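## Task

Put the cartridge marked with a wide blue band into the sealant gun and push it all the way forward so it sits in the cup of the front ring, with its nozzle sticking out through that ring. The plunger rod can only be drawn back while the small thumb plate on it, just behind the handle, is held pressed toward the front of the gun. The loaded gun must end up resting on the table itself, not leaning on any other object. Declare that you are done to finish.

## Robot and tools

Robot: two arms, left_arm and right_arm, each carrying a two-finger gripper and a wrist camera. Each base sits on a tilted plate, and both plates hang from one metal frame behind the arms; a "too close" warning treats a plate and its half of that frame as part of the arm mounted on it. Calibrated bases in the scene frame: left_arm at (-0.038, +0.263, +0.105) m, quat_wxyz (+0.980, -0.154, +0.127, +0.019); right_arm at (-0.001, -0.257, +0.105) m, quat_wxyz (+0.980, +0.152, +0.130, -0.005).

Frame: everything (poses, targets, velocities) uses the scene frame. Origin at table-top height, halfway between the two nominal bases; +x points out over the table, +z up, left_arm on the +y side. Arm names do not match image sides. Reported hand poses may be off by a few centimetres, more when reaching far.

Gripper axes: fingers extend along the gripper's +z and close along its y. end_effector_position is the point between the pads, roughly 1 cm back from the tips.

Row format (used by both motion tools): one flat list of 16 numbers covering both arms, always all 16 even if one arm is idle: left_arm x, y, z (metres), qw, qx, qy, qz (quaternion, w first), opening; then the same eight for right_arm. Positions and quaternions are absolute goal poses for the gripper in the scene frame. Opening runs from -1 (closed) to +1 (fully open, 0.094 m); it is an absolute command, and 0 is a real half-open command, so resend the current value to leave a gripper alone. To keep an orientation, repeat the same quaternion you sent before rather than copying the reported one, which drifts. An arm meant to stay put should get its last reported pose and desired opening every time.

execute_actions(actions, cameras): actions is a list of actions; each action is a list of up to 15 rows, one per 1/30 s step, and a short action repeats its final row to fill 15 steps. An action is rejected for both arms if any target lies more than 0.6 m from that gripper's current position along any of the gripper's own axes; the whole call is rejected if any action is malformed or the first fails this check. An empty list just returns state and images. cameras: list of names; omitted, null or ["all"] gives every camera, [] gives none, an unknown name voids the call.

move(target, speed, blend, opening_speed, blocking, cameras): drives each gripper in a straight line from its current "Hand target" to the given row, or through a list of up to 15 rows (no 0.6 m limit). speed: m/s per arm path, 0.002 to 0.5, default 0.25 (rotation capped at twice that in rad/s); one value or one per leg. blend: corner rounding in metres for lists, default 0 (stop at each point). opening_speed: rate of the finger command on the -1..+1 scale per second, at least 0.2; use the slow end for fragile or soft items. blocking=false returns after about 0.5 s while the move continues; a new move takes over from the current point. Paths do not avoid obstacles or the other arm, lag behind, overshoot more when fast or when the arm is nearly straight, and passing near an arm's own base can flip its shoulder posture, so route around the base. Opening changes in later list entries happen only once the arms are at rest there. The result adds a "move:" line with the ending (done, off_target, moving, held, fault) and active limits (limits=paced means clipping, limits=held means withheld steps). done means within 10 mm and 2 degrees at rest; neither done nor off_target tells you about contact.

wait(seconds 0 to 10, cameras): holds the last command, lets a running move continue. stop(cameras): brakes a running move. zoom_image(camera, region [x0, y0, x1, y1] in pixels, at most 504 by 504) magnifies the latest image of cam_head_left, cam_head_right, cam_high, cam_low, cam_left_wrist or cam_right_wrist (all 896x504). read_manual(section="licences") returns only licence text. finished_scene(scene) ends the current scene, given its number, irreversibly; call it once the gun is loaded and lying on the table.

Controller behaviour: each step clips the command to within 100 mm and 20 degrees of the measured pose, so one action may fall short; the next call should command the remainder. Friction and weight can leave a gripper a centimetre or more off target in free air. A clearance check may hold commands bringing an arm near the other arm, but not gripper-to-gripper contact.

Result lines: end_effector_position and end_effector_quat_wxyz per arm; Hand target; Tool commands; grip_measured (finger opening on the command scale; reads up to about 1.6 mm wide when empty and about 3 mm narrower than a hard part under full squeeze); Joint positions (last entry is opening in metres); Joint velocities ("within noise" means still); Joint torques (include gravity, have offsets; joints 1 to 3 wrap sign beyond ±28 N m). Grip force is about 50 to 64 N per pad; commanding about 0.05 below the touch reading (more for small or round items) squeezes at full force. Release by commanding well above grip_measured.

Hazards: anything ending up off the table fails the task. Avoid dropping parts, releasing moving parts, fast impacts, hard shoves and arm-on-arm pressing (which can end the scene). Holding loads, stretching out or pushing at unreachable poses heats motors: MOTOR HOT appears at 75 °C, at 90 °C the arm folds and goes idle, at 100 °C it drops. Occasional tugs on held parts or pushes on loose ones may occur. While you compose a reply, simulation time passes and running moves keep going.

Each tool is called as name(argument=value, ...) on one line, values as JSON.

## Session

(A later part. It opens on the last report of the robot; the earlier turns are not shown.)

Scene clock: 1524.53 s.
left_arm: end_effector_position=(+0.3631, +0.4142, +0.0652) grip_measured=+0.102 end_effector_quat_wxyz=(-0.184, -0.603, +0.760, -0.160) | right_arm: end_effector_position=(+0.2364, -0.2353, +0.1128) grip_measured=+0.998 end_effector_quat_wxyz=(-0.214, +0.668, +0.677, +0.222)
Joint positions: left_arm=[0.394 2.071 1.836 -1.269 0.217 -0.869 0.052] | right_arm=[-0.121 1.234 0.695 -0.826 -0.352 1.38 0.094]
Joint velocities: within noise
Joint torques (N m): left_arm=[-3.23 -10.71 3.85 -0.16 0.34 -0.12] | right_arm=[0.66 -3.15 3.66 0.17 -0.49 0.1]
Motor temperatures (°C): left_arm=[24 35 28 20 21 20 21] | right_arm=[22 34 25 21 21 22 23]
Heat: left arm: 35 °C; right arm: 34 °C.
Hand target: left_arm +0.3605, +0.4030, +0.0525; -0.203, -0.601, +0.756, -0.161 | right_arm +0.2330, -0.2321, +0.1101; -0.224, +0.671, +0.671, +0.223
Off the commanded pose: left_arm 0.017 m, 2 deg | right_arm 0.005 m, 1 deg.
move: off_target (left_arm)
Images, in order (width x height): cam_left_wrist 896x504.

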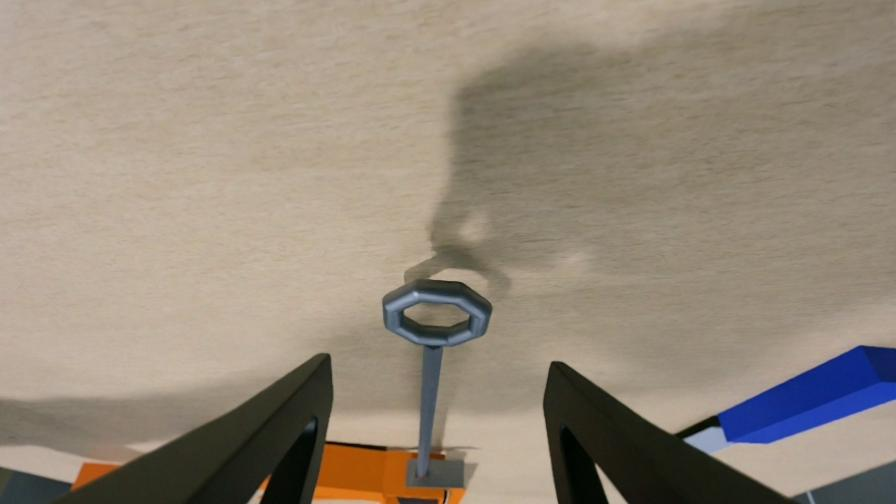

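move(target=[[0.353,0.374,0.0165,-0.2025,-0.6013,0.7559,-0.1611,0.1, 0.233,-0.232,0.11,-0.2236,0.6708,0.6708,0.2236,1]], speed=[0.1], cameras=["cam_left_wrist"])

Scene clock: 1539.87 s.
left_arm: end_effector_position=(+0.3570, +0.3858, +0.0284) grip_measured=+0.102 end_effector_quat_wxyz=(-0.184, -0.603, +0.759, -0.161) | right_arm: end_effector_position=(+0.2364, -0.2353, +0.1128) grip_measured=+0.998 end_effector_quat_wxyz=(-0.214, +0.668, +0.677, +0.222)
Joint positions: left_arm=[0.356 2.074 1.664 -1.086 0.217 -0.909 0.052] | right_arm=[-0.121 1.234 0.695 -0.826 -0.352 1.38 0.094]
Joint velocities: within noise
Joint torques (N m): left_arm=[-3.47 -10.33 3.51 -0.13 0.34 -0.13] | right_arm=[0.65 -3.15 3.64 0.17 -0.5 0.1]
Motor temperatures (°C): left_arm=[24 35 27 20 21 20 20] | right_arm=[22 34 25 21 21 22 23]
Heat: left arm: 35 °C; right arm: 34 °C.
Hand target: left_arm +0.3526, +0.3740, +0.0170; -0.203, -0.601, +0.756, -0.161 | right_arm +0.2330, -0.2321, +0.1101; -0.224, +0.671, +0.671, +0.223
Off the commanded pose: left_arm 0.017 m, 2 deg | right_arm 0.005 m, 1 deg.
move: off_target (left_arm)
Images, in order (width x height): cam_left_wrist 896x504.

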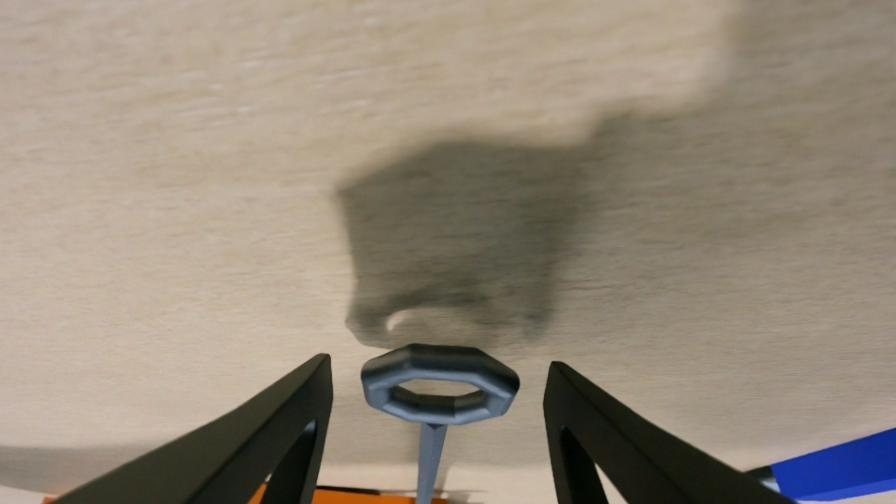

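move(target=[[0.353,0.374,0.0165,-0.2025,-0.6013,0.7559,-0.1611,-0.5, 0.233,-0.232,0.11,-0.2236,0.6708,0.6708,0.2236,1],[0.3485,0.356,0.017,-0.2025,-0.6013,0.7559,-0.1611,-0.5, 0.233,-0.232,0.11,-0.2236,0.6708,0.6708,0.2236,1]], speed=[0.1,0.04], opening_speed=0.6, cameras=["cam_left_wrist","cam_right_wrist","cam_high"])

Scene clock: 1549.03 s.
left_arm: end_effector_position=(+0.3531, +0.3774, +0.0186) grip_measured=-0.272 end_effector_quat_wxyz=(-0.183, -0.609, +0.757, -0.151) | right_arm: end_effector_position=(+0.2364, -0.2353, +0.1128) grip_measured=+0.998 end_effector_quat_wxyz=(-0.214, +0.668, +0.677, +0.222)
Joint positions: left_arm=[0.337 2.07 1.611 -1.032 0.196 -0.943 0.034] | right_arm=[-0.121 1.234 0.695 -0.826 -0.352 1.38 0.094]
Joint velocities: within noise
Joint torques (N m): left_arm=[-5.08 -12.4 1.87 -0.15 0.53 -0.15] | right_arm=[0.65 -3.17 3.66 0.17 -0.49 0.1]
Motor temperatures (°C): left_arm=[24 36 27 20 21 20 21] | right_arm=[22 34 25 21 21 22 22]
Heat: left arm: 36 °C; right arm: 34 °C.
Hand target: left_arm +0.3481, +0.3565, +0.0172; -0.203, -0.601, +0.756, -0.160 | right_arm +0.2330, -0.2321, +0.1101; -0.224, +0.671, +0.671, +0.223
Off the commanded pose: left_arm 0.022 m, 3 deg | right_arm 0.005 m, 1 deg.
move: off_target (left_arm)
Images, in order (width x height): cam_high 896x504, cam_left_wrist 896x504, cam_right_wrist 896x504.

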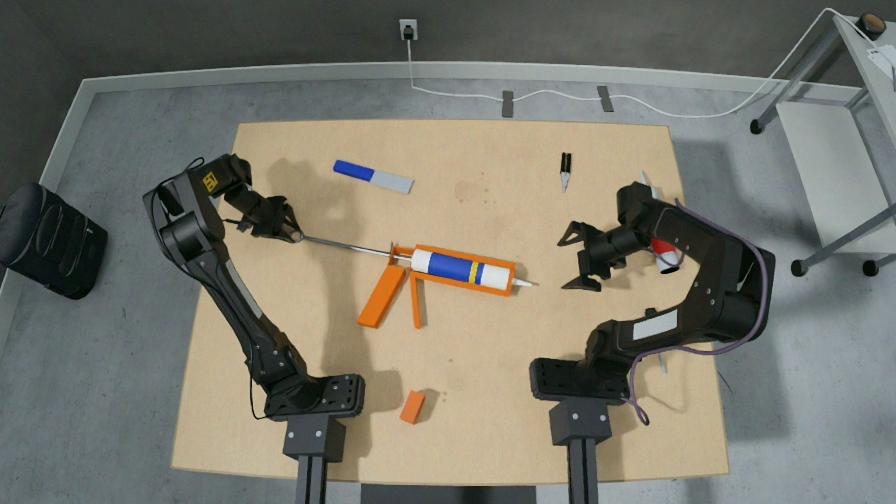

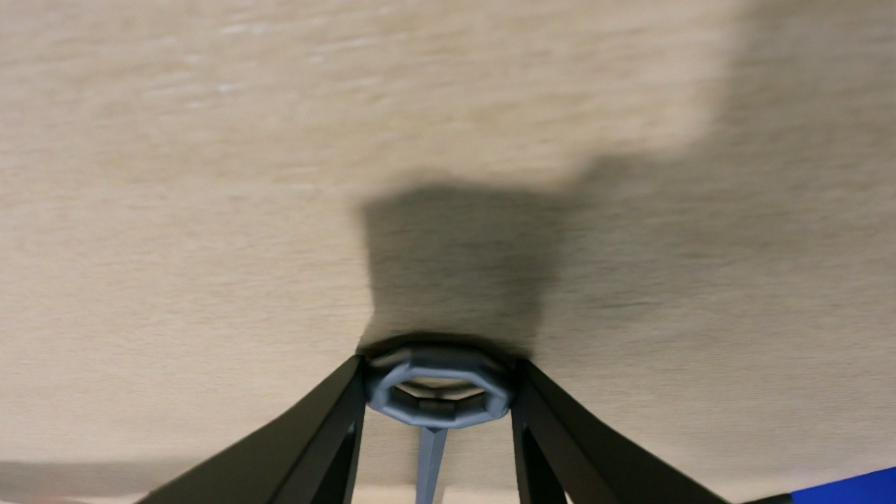

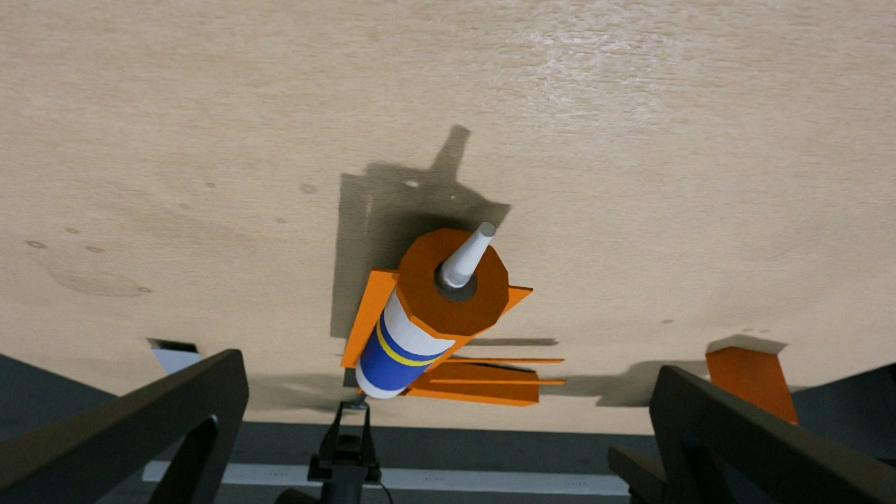

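move(target=[[0.352,0.368,0.024,-0.2025,-0.6013,0.7559,-0.1611,-0.5, 0.24,-0.22,0.20,-0.10,0.41,0.90,0.10,1],[0.352,0.372,0.027,-0.2025,-0.6013,0.7559,-0.1611,-0.5, 0.25,-0.12,0.20,0,-0.05,0.998,0,1],[0.352,0.372,0.027,-0.2025,-0.6013,0.7559,-0.1611,-0.5, 0.25,-0.05,0.12,0,-0.6225,0.7826,0,1]], speed=[0.2,0.3,0.2], cameras=["cam_left_wrist","cam_right_wrist","cam_high"])

Scene clock: 1585.00 s.
left_arm: end_effector_position=(+0.3547, +0.3776, +0.0244) grip_measured=-0.272 end_effector_quat_wxyz=(-0.187, -0.606, +0.758, -0.155) | right_arm: end_effector_position=(+0.2525, -0.0546, +0.1216) grip_measured=+0.998 end_effector_quat_wxyz=(-0.004, -0.613, +0.790, +0.004)
Joint positions: left_arm=[0.337 2.07 1.634 -1.062 0.205 -0.936 0.034] | right_arm=[0.912 1.933 1.231 -0.961 0.384 -0.399 0.094]
Joint velocities: within noise
Joint torques (N m): left_arm=[-2.58 -12.03 5.26 -0.53 0.47 0.06] | right_arm=[4.25 -5.74 5.15 0.37 0.08 -0.07]
Motor temperatures (°C): left_arm=[24 35 26 20 21 20 22] | right_arm=[23 34 26 21 21 22 22]
Heat: left arm: 35 °C; right arm: 34 °C.
Hand target: left_arm +0.3520, +0.3720, +0.0270; -0.202, -0.602, +0.756, -0.161 | right_arm +0.2500, -0.0501, +0.1201; +0.000, -0.622, +0.783, +0.000
Off the commanded pose: left_arm 0.007 m, 2 deg | right_arm 0.006 m, 2 deg.
move: done
Images, in order (width x height): cam_high 896x504, cam_left_wrist 896x504, cam_right_wrist 896x504.

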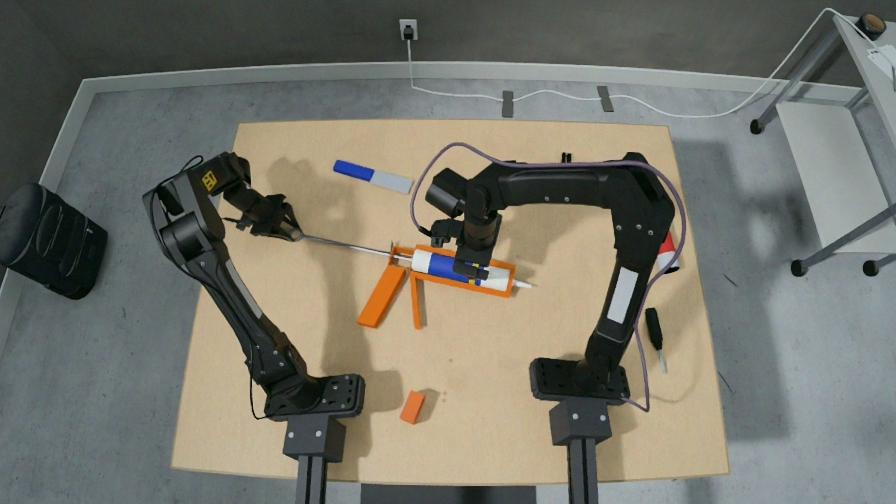

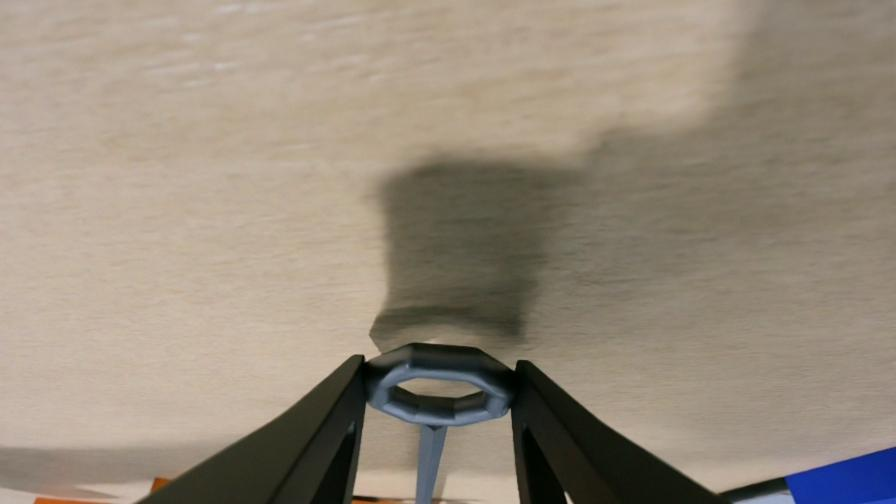

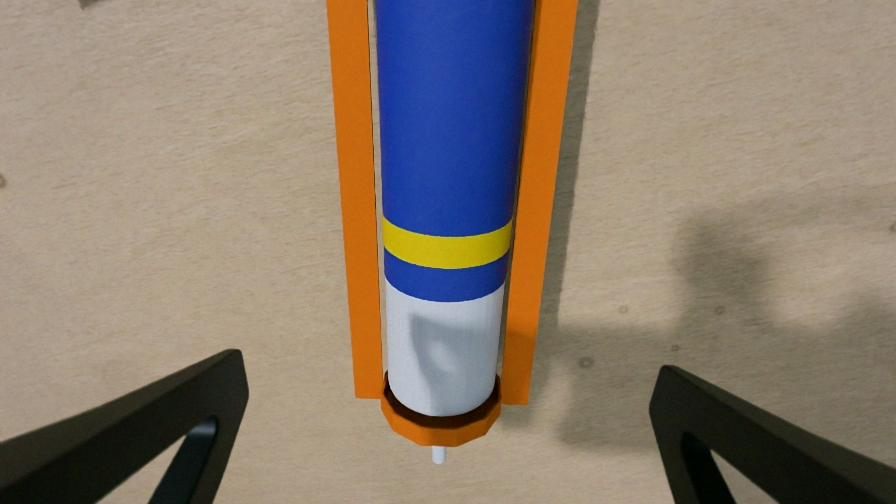

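move(target=[[0.352,0.372,0.027,-0.2025,-0.6013,0.7559,-0.1611,-0.5, 0.25,-0.05,0.05,0,-0.6225,0.7826,0,1]], speed=[0.12], cameras=["cam_right_wrist","cam_low"])

zoom_image(camera="cam_low", region=[500, 180, 700, 300])

Scene clock: 1594.30 s.
left_arm: end_effector_position=(+0.3547, +0.3776, +0.0244) grip_measured=-0.272 end_effector_quat_wxyz=(-0.187, -0.606, +0.758, -0.155) | right_arm: end_effector_position=(+0.2522, -0.0484, +0.0547) grip_measured=+0.998 end_effector_quat_wxyz=(+0.002, -0.618, +0.786, +0.005)
Joint positions: left_arm=[0.337 2.07 1.634 -1.062 0.205 -0.936 0.034] | right_arm=[0.846 2.05 1.108 -0.68 0.391 -0.488 0.094]
Joint velocities: within noise
Joint torques (N m): left_arm=[-2.58 -12.04 5.26 -0.52 0.46 0.07] | right_arm=[3.17 -6.28 3.7 0.37 0.08 -0.04]
Motor temperatures (°C): left_arm=[24 35 26 20 21 20 22] | right_arm=[23 34 26 21 21 22 22]
Heat: left arm: 35 °C; right arm: 34 °C.
Hand target: left_arm +0.3520, +0.3720, +0.0270; -0.202, -0.602, +0.756, -0.161 | right_arm +0.2499, -0.0501, +0.0501; +0.000, -0.623, +0.783, +0.000
Off the commanded pose: left_arm 0.007 m, 2 deg | right_arm 0.005 m, 1 deg.
move: done
Images, in order (width x height): cam_low 896x504, cam_right_wrist 896x504.

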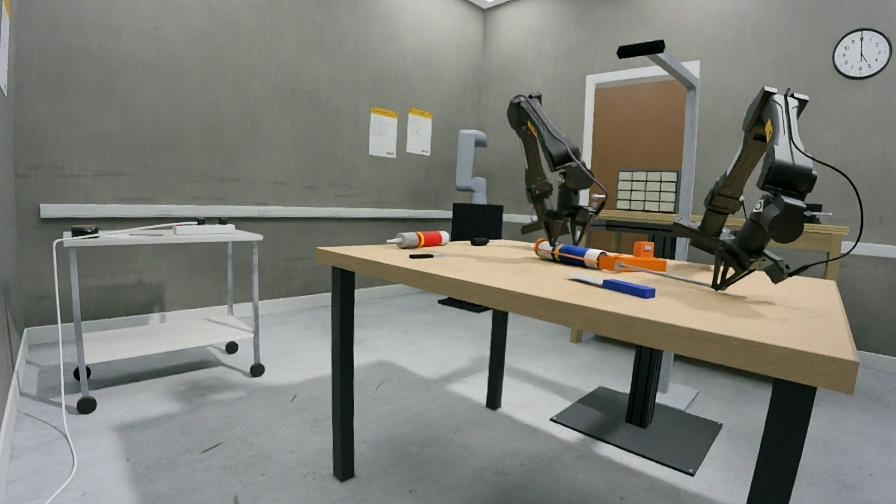

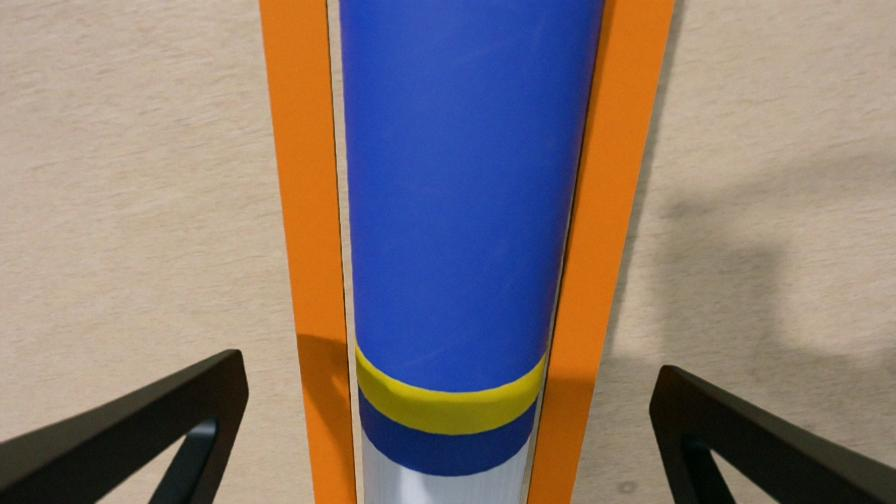

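Scaled by 2.520 from the camera's 896x504 image, which has a finer 1280x720 frame.

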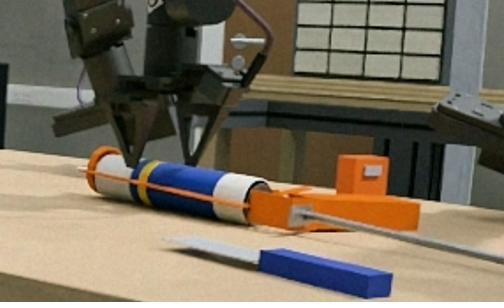

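move(target=[[0.352,0.372,0.027,-0.2025,-0.6013,0.7559,-0.1611,-0.5, 0.248,-0.052,0.020,0,-0.6225,0.7826,0,1],[0.352,0.372,0.027,-0.2025,-0.6013,0.7559,-0.1611,-0.5, 0.248,-0.052,0.020,0,-0.6225,0.7826,0,0.6]], speed=[0.08,0.08], opening_speed=0.4, cameras=["cam_right_wrist","cam_low"])

zoom_image(camera="cam_low", region=[500, 180, 700, 300])

Scene clock: 1601.50 s.
left_arm: end_effector_position=(+0.3547, +0.3775, +0.0245) grip_measured=-0.272 end_effector_quat_wxyz=(-0.187, -0.605, +0.758, -0.155) | right_arm: end_effector_position=(+0.2515, -0.0496, +0.0253) grip_measured=+0.667 end_effector_quat_wxyz=(+0.005, -0.618, +0.786, +0.004)
Joint positions: left_arm=[0.337 2.07 1.634 -1.062 0.205 -0.936 0.034] | right_arm=[0.812 2.108 1.06 -0.555 0.394 -0.527 0.078]
Joint velocities: within noise
Joint torques (N m): left_arm=[-2.58 -12.03 5.29 -0.52 0.47 0.06] | right_arm=[3.14 -6.26 3.25 0.4 0.07 -0.05]
Motor temperatures (°C): left_arm=[23 35 26 20 21 20 22] | right_arm=[23 35 26 21 21 22 23]
Heat: left arm: 35 °C; right arm: 35 °C.
Hand target: left_arm +0.3521, +0.3720, +0.0270; -0.202, -0.601, +0.756, -0.161 | right_arm +0.2480, -0.0521, +0.0201; +0.000, -0.623, +0.783, +0.000
Off the commanded pose: left_arm 0.007 m, 2 deg | right_arm 0.007 m, 1 deg.
move: done
Images, in order (width x height): cam_low 896x504, cam_right_wrist 896x504.

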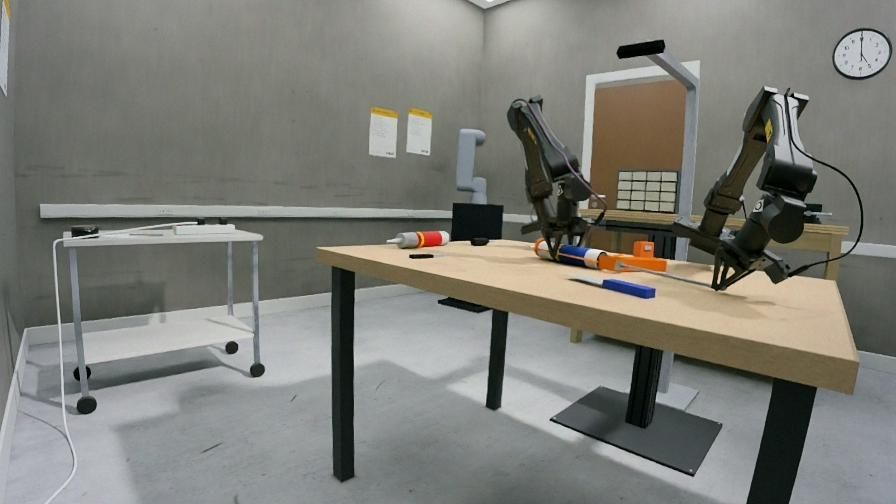

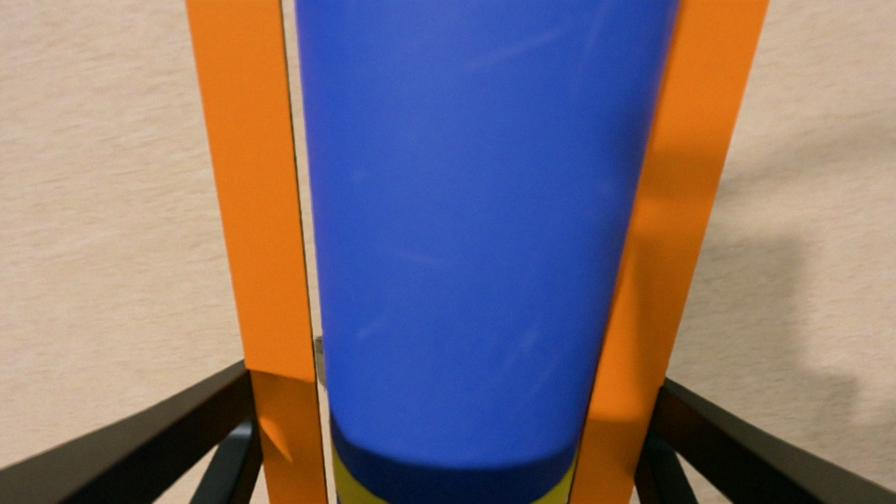

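Scaled by 2.520 from the camera's 896x504 image, which has a finer 1280x720 frame.

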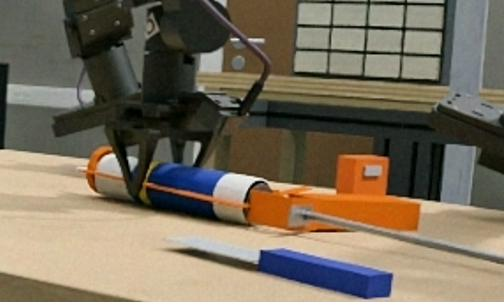

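move(target=[[0.3465,0.348,0.027,-0.2025,-0.6013,0.7559,-0.1611,-0.5, 0.248,-0.050,0.020,0,-0.6225,0.7826,0,0.58]], speed=[0.04], cameras=["cam_left_wrist","cam_right_wrist","cam_high"])

Scene clock: 1606.57 s.
left_arm: end_effector_position=(+0.3543, +0.3764, +0.0236) grip_measured=-0.272 end_effector_quat_wxyz=(-0.170, -0.610, +0.761, -0.144) | right_arm: end_effector_position=(+0.2514, -0.0497, +0.0253) grip_measured=+0.665 end_effector_quat_wxyz=(+0.004, -0.618, +0.786, +0.004)
Joint positions: left_arm=[0.322 2.042 1.588 -1.014 0.174 -0.958 0.034] | right_arm=[0.812 2.108 1.06 -0.555 0.394 -0.527 0.078]
Joint velocities: within noise
Joint torques (N m): left_arm=[-5.68 -12.72 1.84 -0.33 0.73 -0.24] | right_arm=[3.41 -5.82 3.88 0.37 0.06 -0.01]
Motor temperatures (°C): left_arm=[23 35 26 20 21 20 22] | right_arm=[23 35 26 21 21 22 23]
Heat: left arm: 35 °C; right arm: 35 °C.
Hand target: left_arm +0.3462, +0.3492, +0.0272; -0.203, -0.601, +0.756, -0.160 | right_arm +0.2480, -0.0502, +0.0201; +0.000, -0.623, +0.783, +0.000
Off the commanded pose: left_arm 0.030 m, 4 deg | right_arm 0.006 m, 1 deg.
move: off_target (left_arm)
Images, in order (width x height): cam_high 896x504, cam_left_wrist 896x504, cam_right_wrist 896x504.

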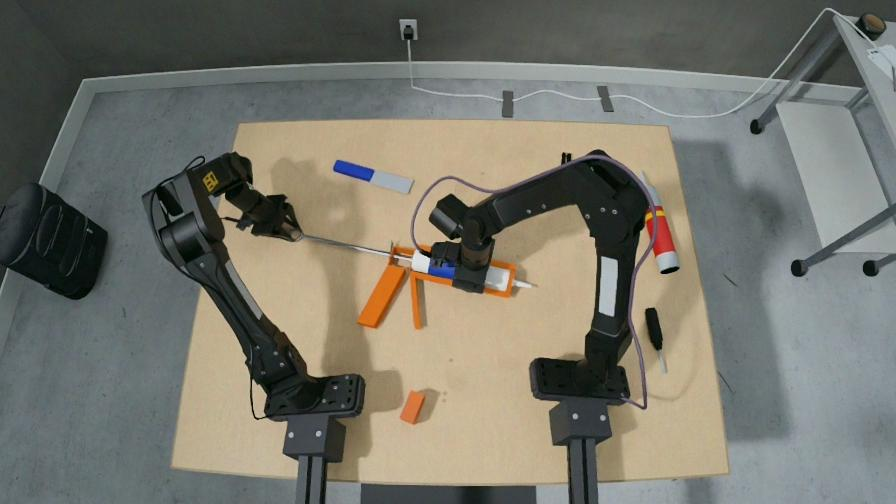

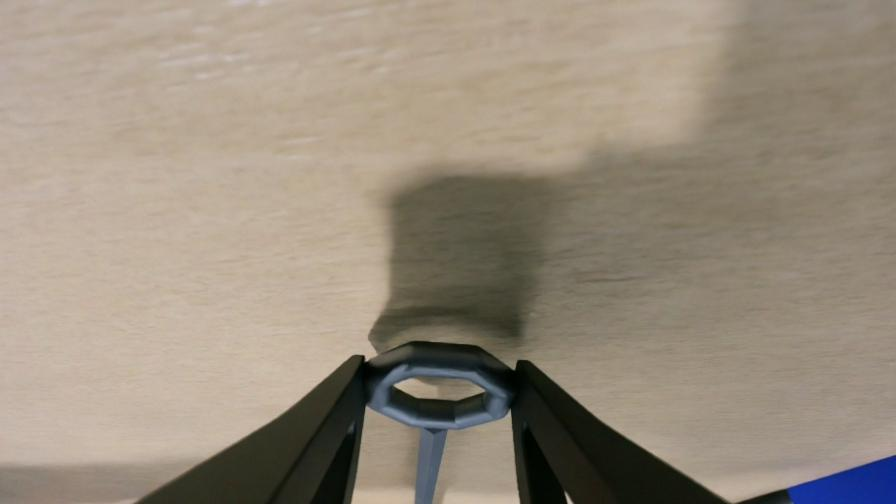

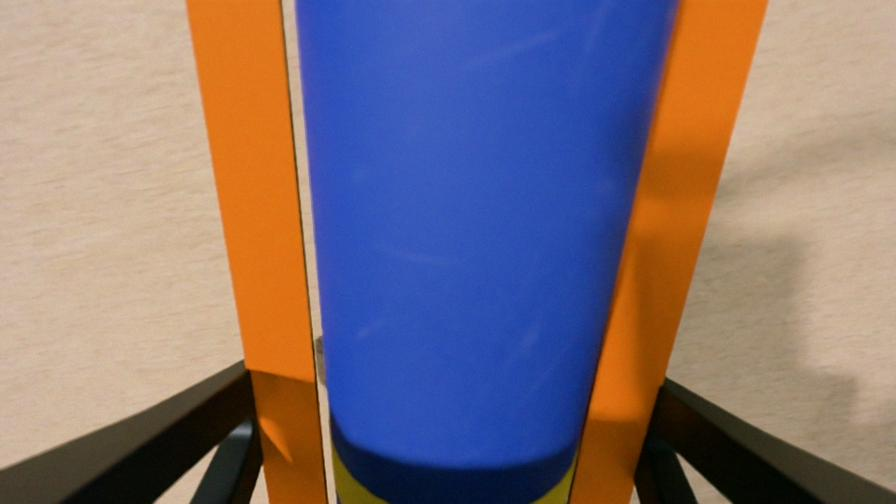

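move(target=[[0.3425,0.325,0.029,-0.2025,-0.6013,0.7559,-0.1611,-0.6, 0.248,-0.046,0.020,0,-0.6225,0.7826,0,0.58]], speed=[0.04], cameras=["cam_left_wrist","cam_right_wrist","cam_high"])

Scene clock: 1611.90 s.
left_arm: end_effector_position=(+0.3537, +0.3705, +0.0232) grip_measured=-0.272 end_effector_quat_wxyz=(-0.147, -0.615, +0.765, -0.125) | right_arm: end_effector_position=(+0.2495, -0.0538, +0.0253) grip_measured=+0.665 end_effector_quat_wxyz=(-0.003, -0.617, +0.787, -0.001)
Joint positions: left_arm=[0.286 2.002 1.522 -0.948 0.117 -1.002 0.034] | right_arm=[0.812 2.108 1.06 -0.573 0.402 -0.517 0.078]
Joint velocities: within noise
Joint torques (N m): left_arm=[-7.05 -11.92 1.58 -0.45 1.21 -0.32] | right_arm=[4.01 -4.93 5.14 0.49 -0.02 -0.03]
Motor temperatures (°C): left_arm=[24 36 26 20 21 20 22] | right_arm=[23 35 26 21 21 22 23]
Heat: left arm: 36 °C; right arm: 35 °C.
Hand target: left_arm +0.3418, +0.3281, +0.0297; -0.204, -0.602, +0.756, -0.158 | right_arm +0.2478, -0.0463, +0.0202; +0.000, -0.622, +0.783, +0.000
Off the commanded pose: left_arm 0.047 m, 8 deg | right_arm 0.010 m, 1 deg.
move: off_target (left_arm)
Images, in order (width x height): cam_high 896x504, cam_left_wrist 896x504, cam_right_wrist 896x504.

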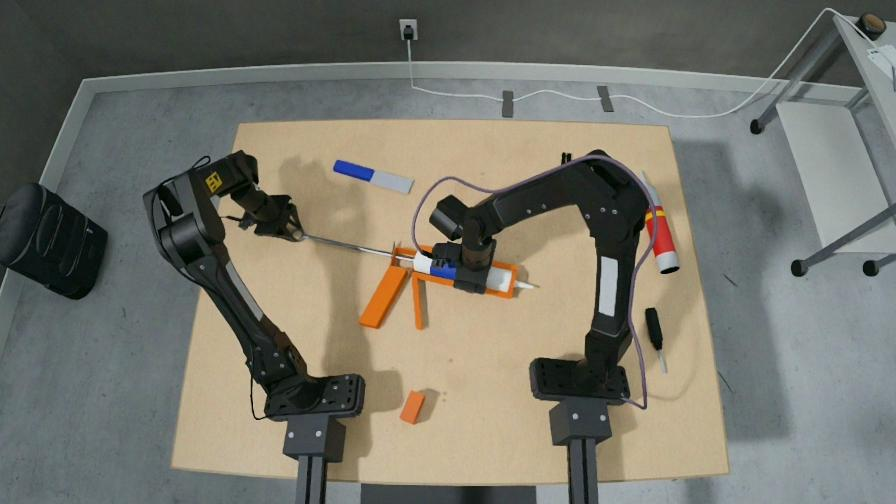

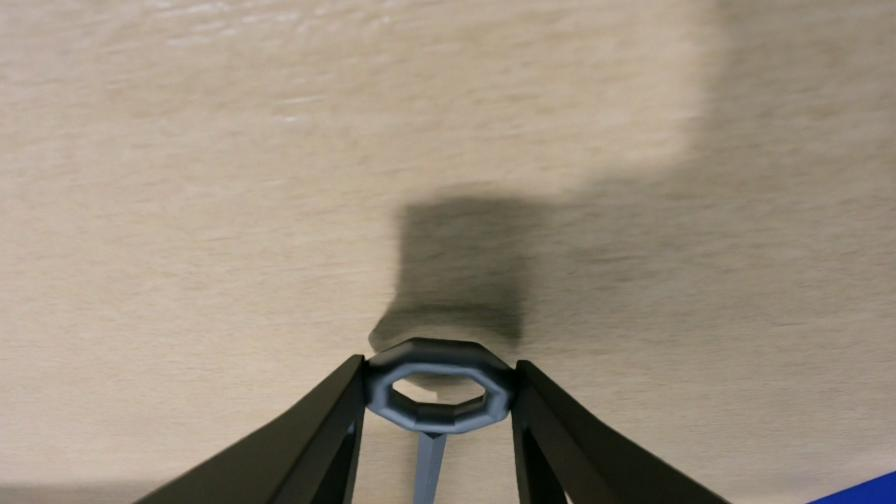

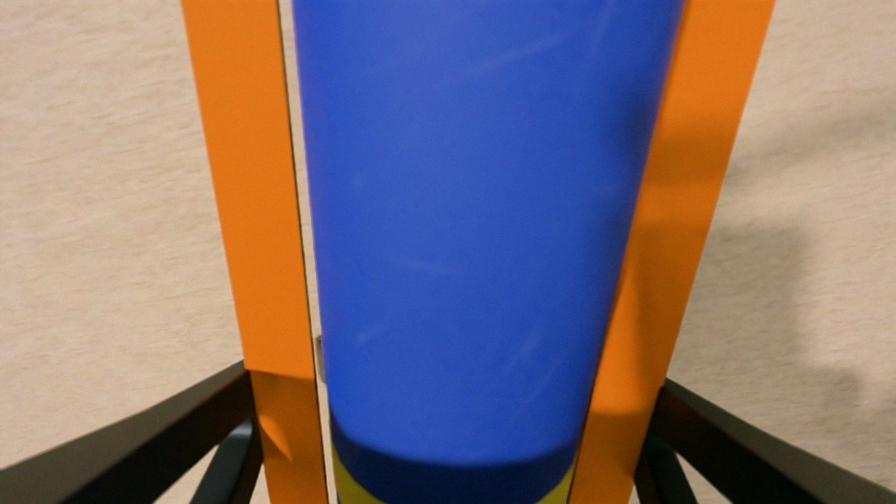

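execute_actions(actions=[])

Scene clock: 1647.00 s.
left_arm: end_effector_position=(+0.3537, +0.3706, +0.0233) grip_measured=-0.272 end_effector_quat_wxyz=(-0.147, -0.615, +0.765, -0.124) | right_arm: end_effector_position=(+0.2495, -0.0538, +0.0253) grip_measured=+0.665 end_effector_quat_wxyz=(-0.003, -0.617, +0.787, -0.001)
Joint positions: left_arm=[0.286 2.002 1.522 -0.948 0.117 -1.003 0.034] | right_arm=[0.812 2.108 1.06 -0.573 0.402 -0.517 0.078]
Joint velocities: within noise
Joint torques (N m): left_arm=[-7.09 -11.9 1.58 -0.43 1.2 -0.32] | right_arm=[4 -4.94 5.12 0.49 -0.03 -0.02]
Motor temperatures (°C): left_arm=[25 37 25 20 23 20 22] | right_arm=[23 34 26 21 21 22 24]
Heat: left arm: 37 °C; right arm: 34 °C.
Hand target: left_arm +0.3418, +0.3281, +0.0297; -0.203, -0.602, +0.756, -0.158 | right_arm +0.2478, -0.0463, +0.0202; +0.000, -0.622, +0.783, +0.000
Tool commands: left_gripper/opening=-0.6 right_gripper/opening=+0.58
Off the commanded pose: left_arm 0.047 m, 8 deg | right_arm 0.010 m, 1 deg.

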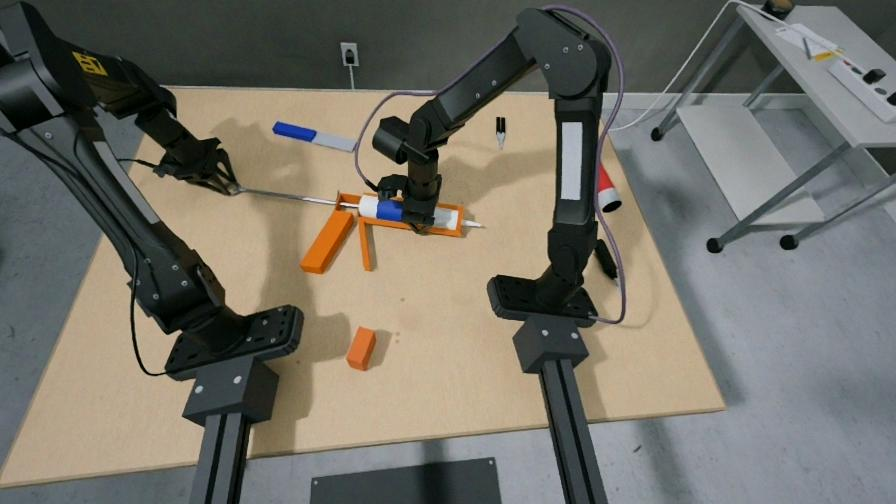

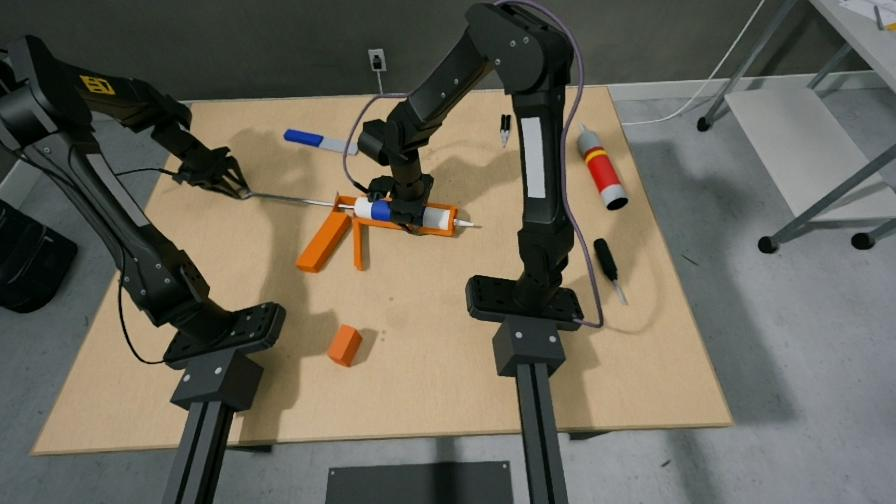

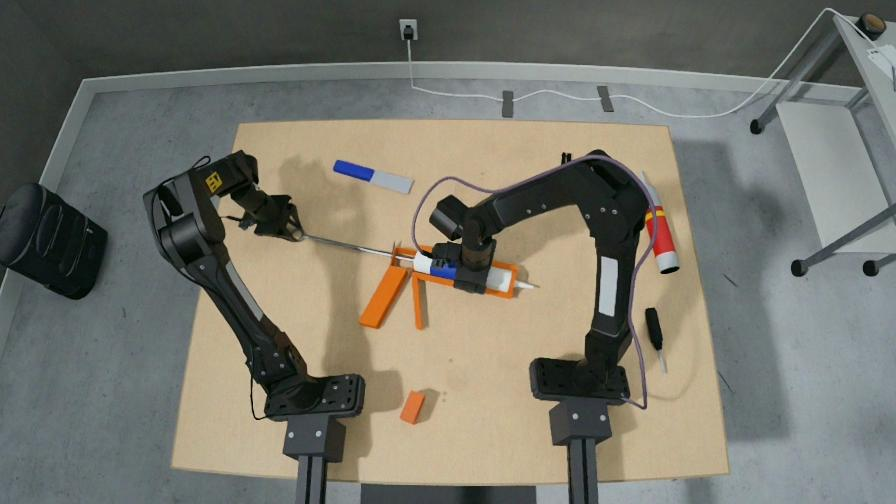

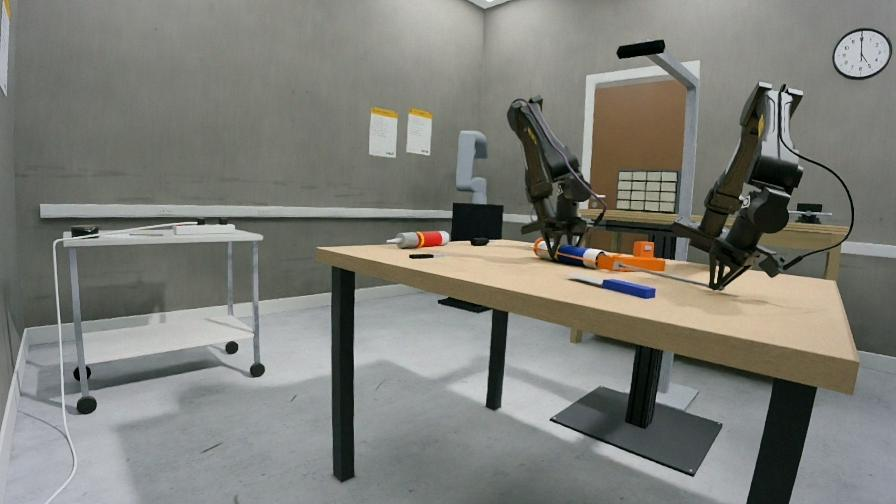

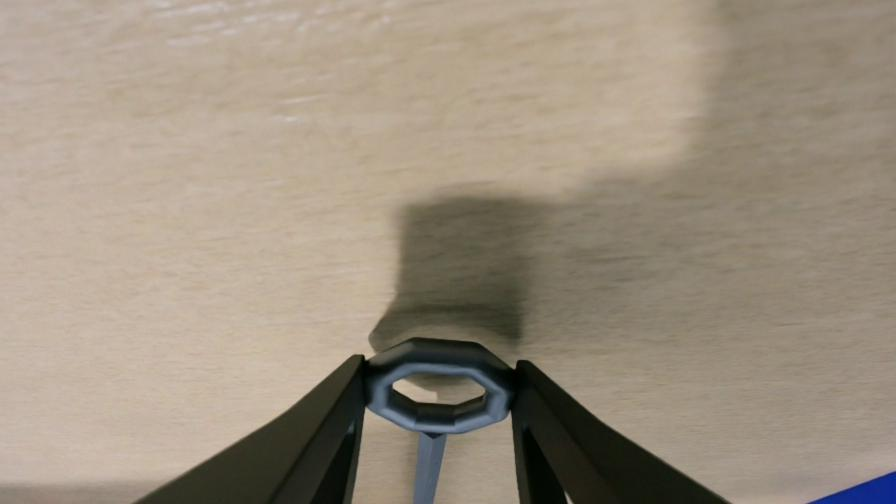

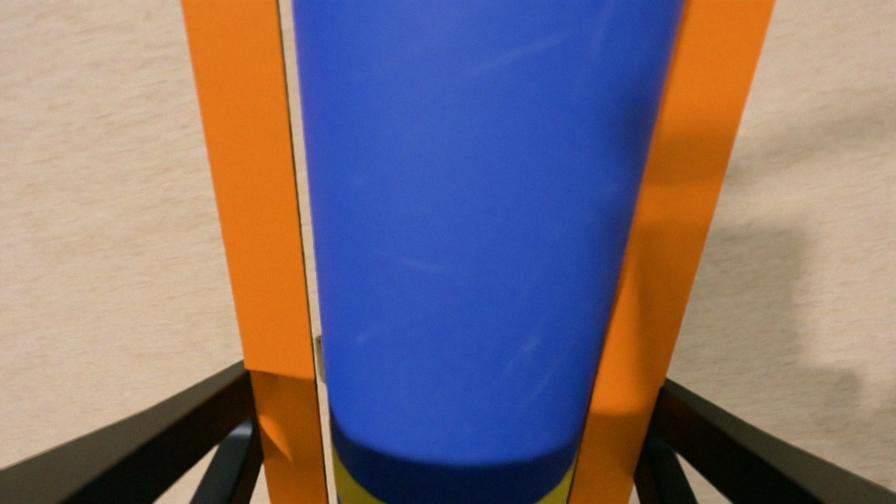

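zoom_image(camera="cam_high", region=[340, 210, 560, 330])

zoom_image(camera="cam_head_right", region=[300, 160, 520, 284])

Scaled by 2.291 from the camera's 896x504 image, which has a finer 1280x720 frame.

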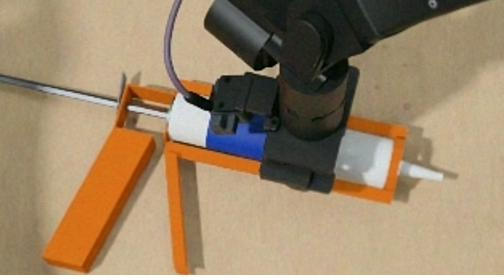

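Scaled by 2.291 from the camera's 896x504 image, which has a finer 1280x720 frame.

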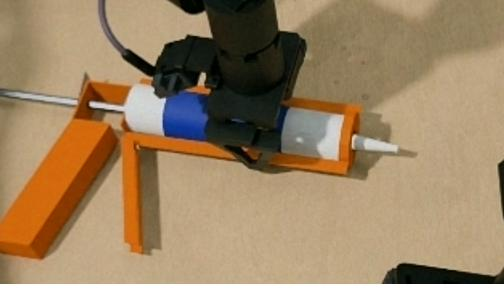

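move(target=[0.352, 0.372, 0.027, -0.2025, -0.6013, 0.7559, -0.1611, -0.6, 0.248, -0.046, 0.020, 0, -0.6225, 0.7826, 0, 0.58], speed=0.1, cameras=["cam_right_wrist"])

move(target=[[0.352, 0.372, 0.027, -0.2025, -0.6013, 0.7559, -0.1611, -0.6, 0.248, -0.050, 0.025, 0, -0.6225, 0.7826, 0, 0.9],[0.352, 0.372, 0.027, -0.2025, -0.6013, 0.7559, -0.1611, -0.6, 0.242, -0.074, 0.10, 0, -0.6225, 0.7826, 0, 0.9]], speed=0.1, cameras=["cam_right_wrist","cam_left_wrist","cam_high"])

Scene clock: 1668.00 s.
left_arm: end_effector_position=(+0.3541, +0.3737, +0.0301) grip_measured=-0.273 end_effector_quat_wxyz=(-0.185, -0.605, +0.758, -0.156) | right_arm: end_effector_position=(+0.2495, -0.0541, +0.0228) grip_measured=+0.665 end_effector_quat_wxyz=(-0.004, -0.617, +0.787, -0.005)
Joint positions: left_arm=[0.327 2.049 1.617 -1.06 0.206 -0.945 0.034] | right_arm=[0.812 2.117 1.06 -0.568 0.409 -0.515 0.078]
Joint velocities: within noise
Joint torques (N m): left_arm=[-1.76 -10.28 6.46 -0.5 0.48 0.14] | right_arm=[4.01 -5.61 5.12 0.42 -0.09 -0.04]
Motor temperatures (°C): left_arm=[25 37 25 20 23 20 22] | right_arm=[23 34 26 21 21 22 25]
Heat: left arm: 37 °C; right arm: 34 °C.
Hand target: left_arm +0.3520, +0.3721, +0.0271; -0.202, -0.602, +0.756, -0.161 | right_arm +0.2479, -0.0462, +0.0202; +0.000, -0.622, +0.783, +0.000
Off the commanded pose: left_arm 0.004 m, 2 deg | right_arm 0.009 m, 1 deg.
move: done
Images, in order (width x height): cam_right_wrist 896x504.

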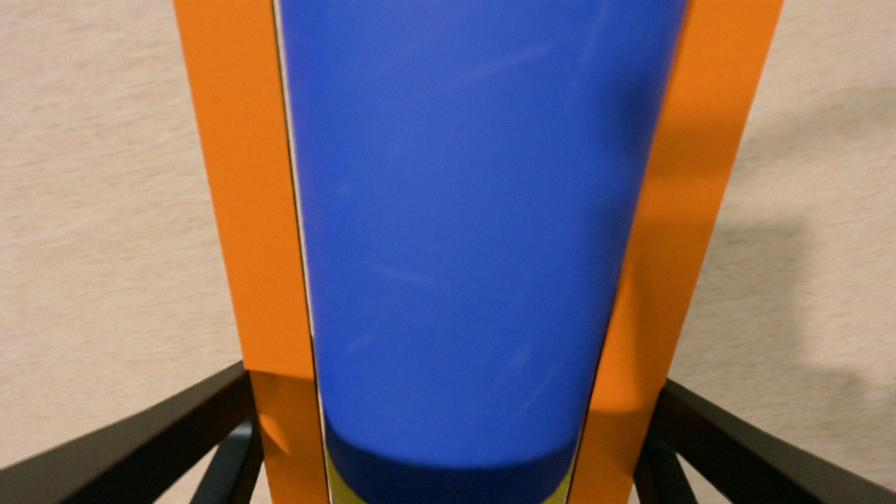

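Scene clock: 1670.20 s.
left_arm: end_effector_position=(+0.3541, +0.3736, +0.0301) grip_measured=-0.273 end_effector_quat_wxyz=(-0.185, -0.605, +0.759, -0.157) | right_arm: end_effector_position=(+0.2400, -0.0806, +0.0891) grip_measured=+0.898 end_effector_quat_wxyz=(-0.013, -0.624, +0.781, -0.008)
Joint positions: left_arm=[0.327 2.049 1.617 -1.06 0.207 -0.944 0.034] | right_arm=[0.864 1.899 1.06 -0.827 0.409 -0.47 0.089]
Joint velocities: within noise
Joint torques (N m): left_arm=[-1.72 -10.26 6.5 -0.49 0.45 0.13] | right_arm=[3.99 -7.72 6.82 0 -0.13 0.12]
Motor temperatures (°C): left_arm=[25 37 25 20 23 20 22] | right_arm=[23 34 26 21 21 22 24]
Heat: left arm: 37 °C; right arm: 34 °C.
Hand target: left_arm +0.3521, +0.3720, +0.0271; -0.202, -0.602, +0.756, -0.161 | right_arm +0.2419, -0.0741, +0.0998; +0.000, -0.623, +0.783, +0.000
Off the commanded pose: left_arm 0.004 m, 2 deg | right_arm 0.013 m, 2 deg.
move: off_target (right_arm)
Images, in order (width x height): cam_high 896x504, cam_left_wrist 896x504, cam_right_wrist 896x504.

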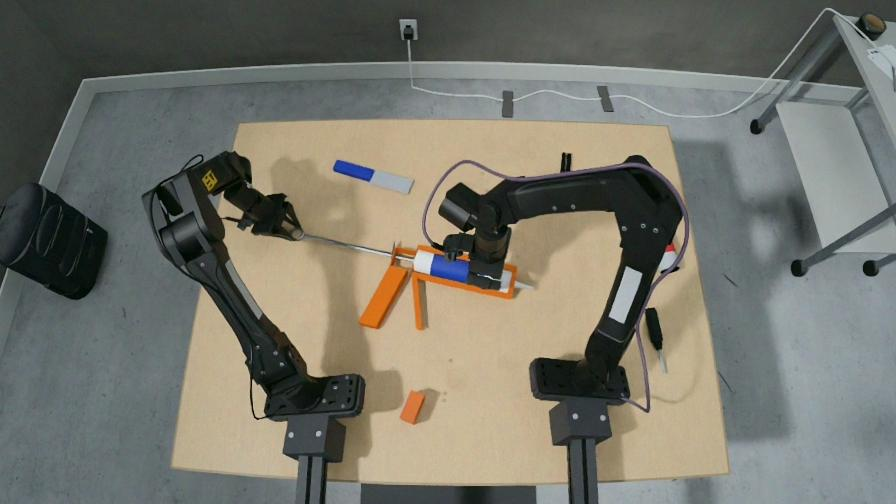

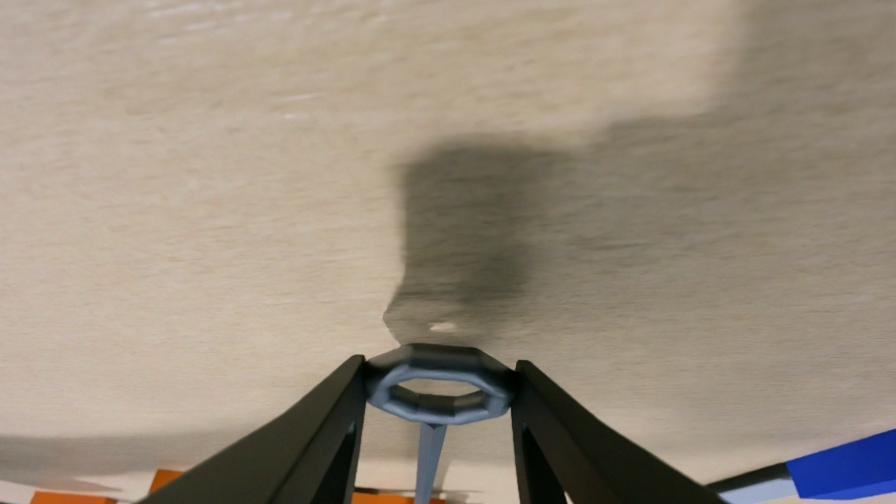

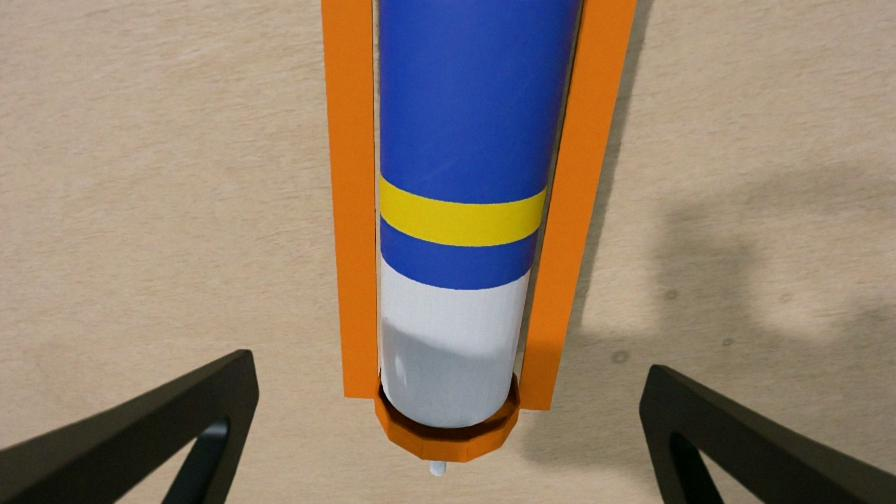

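zoom_image(camera="cam_right_wrist", region=[320, 280, 580, 500])

Scaled by 1.938 from the camera's 896x504 image, which has a finer 1280x720 frame.

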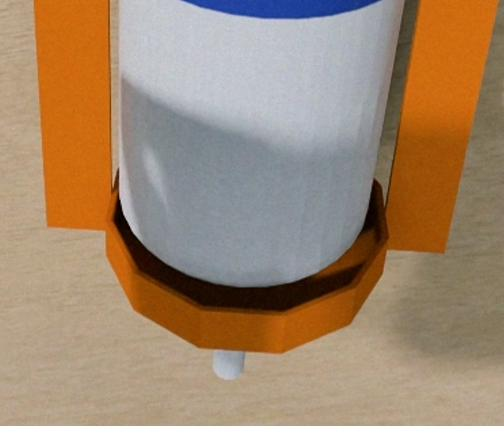

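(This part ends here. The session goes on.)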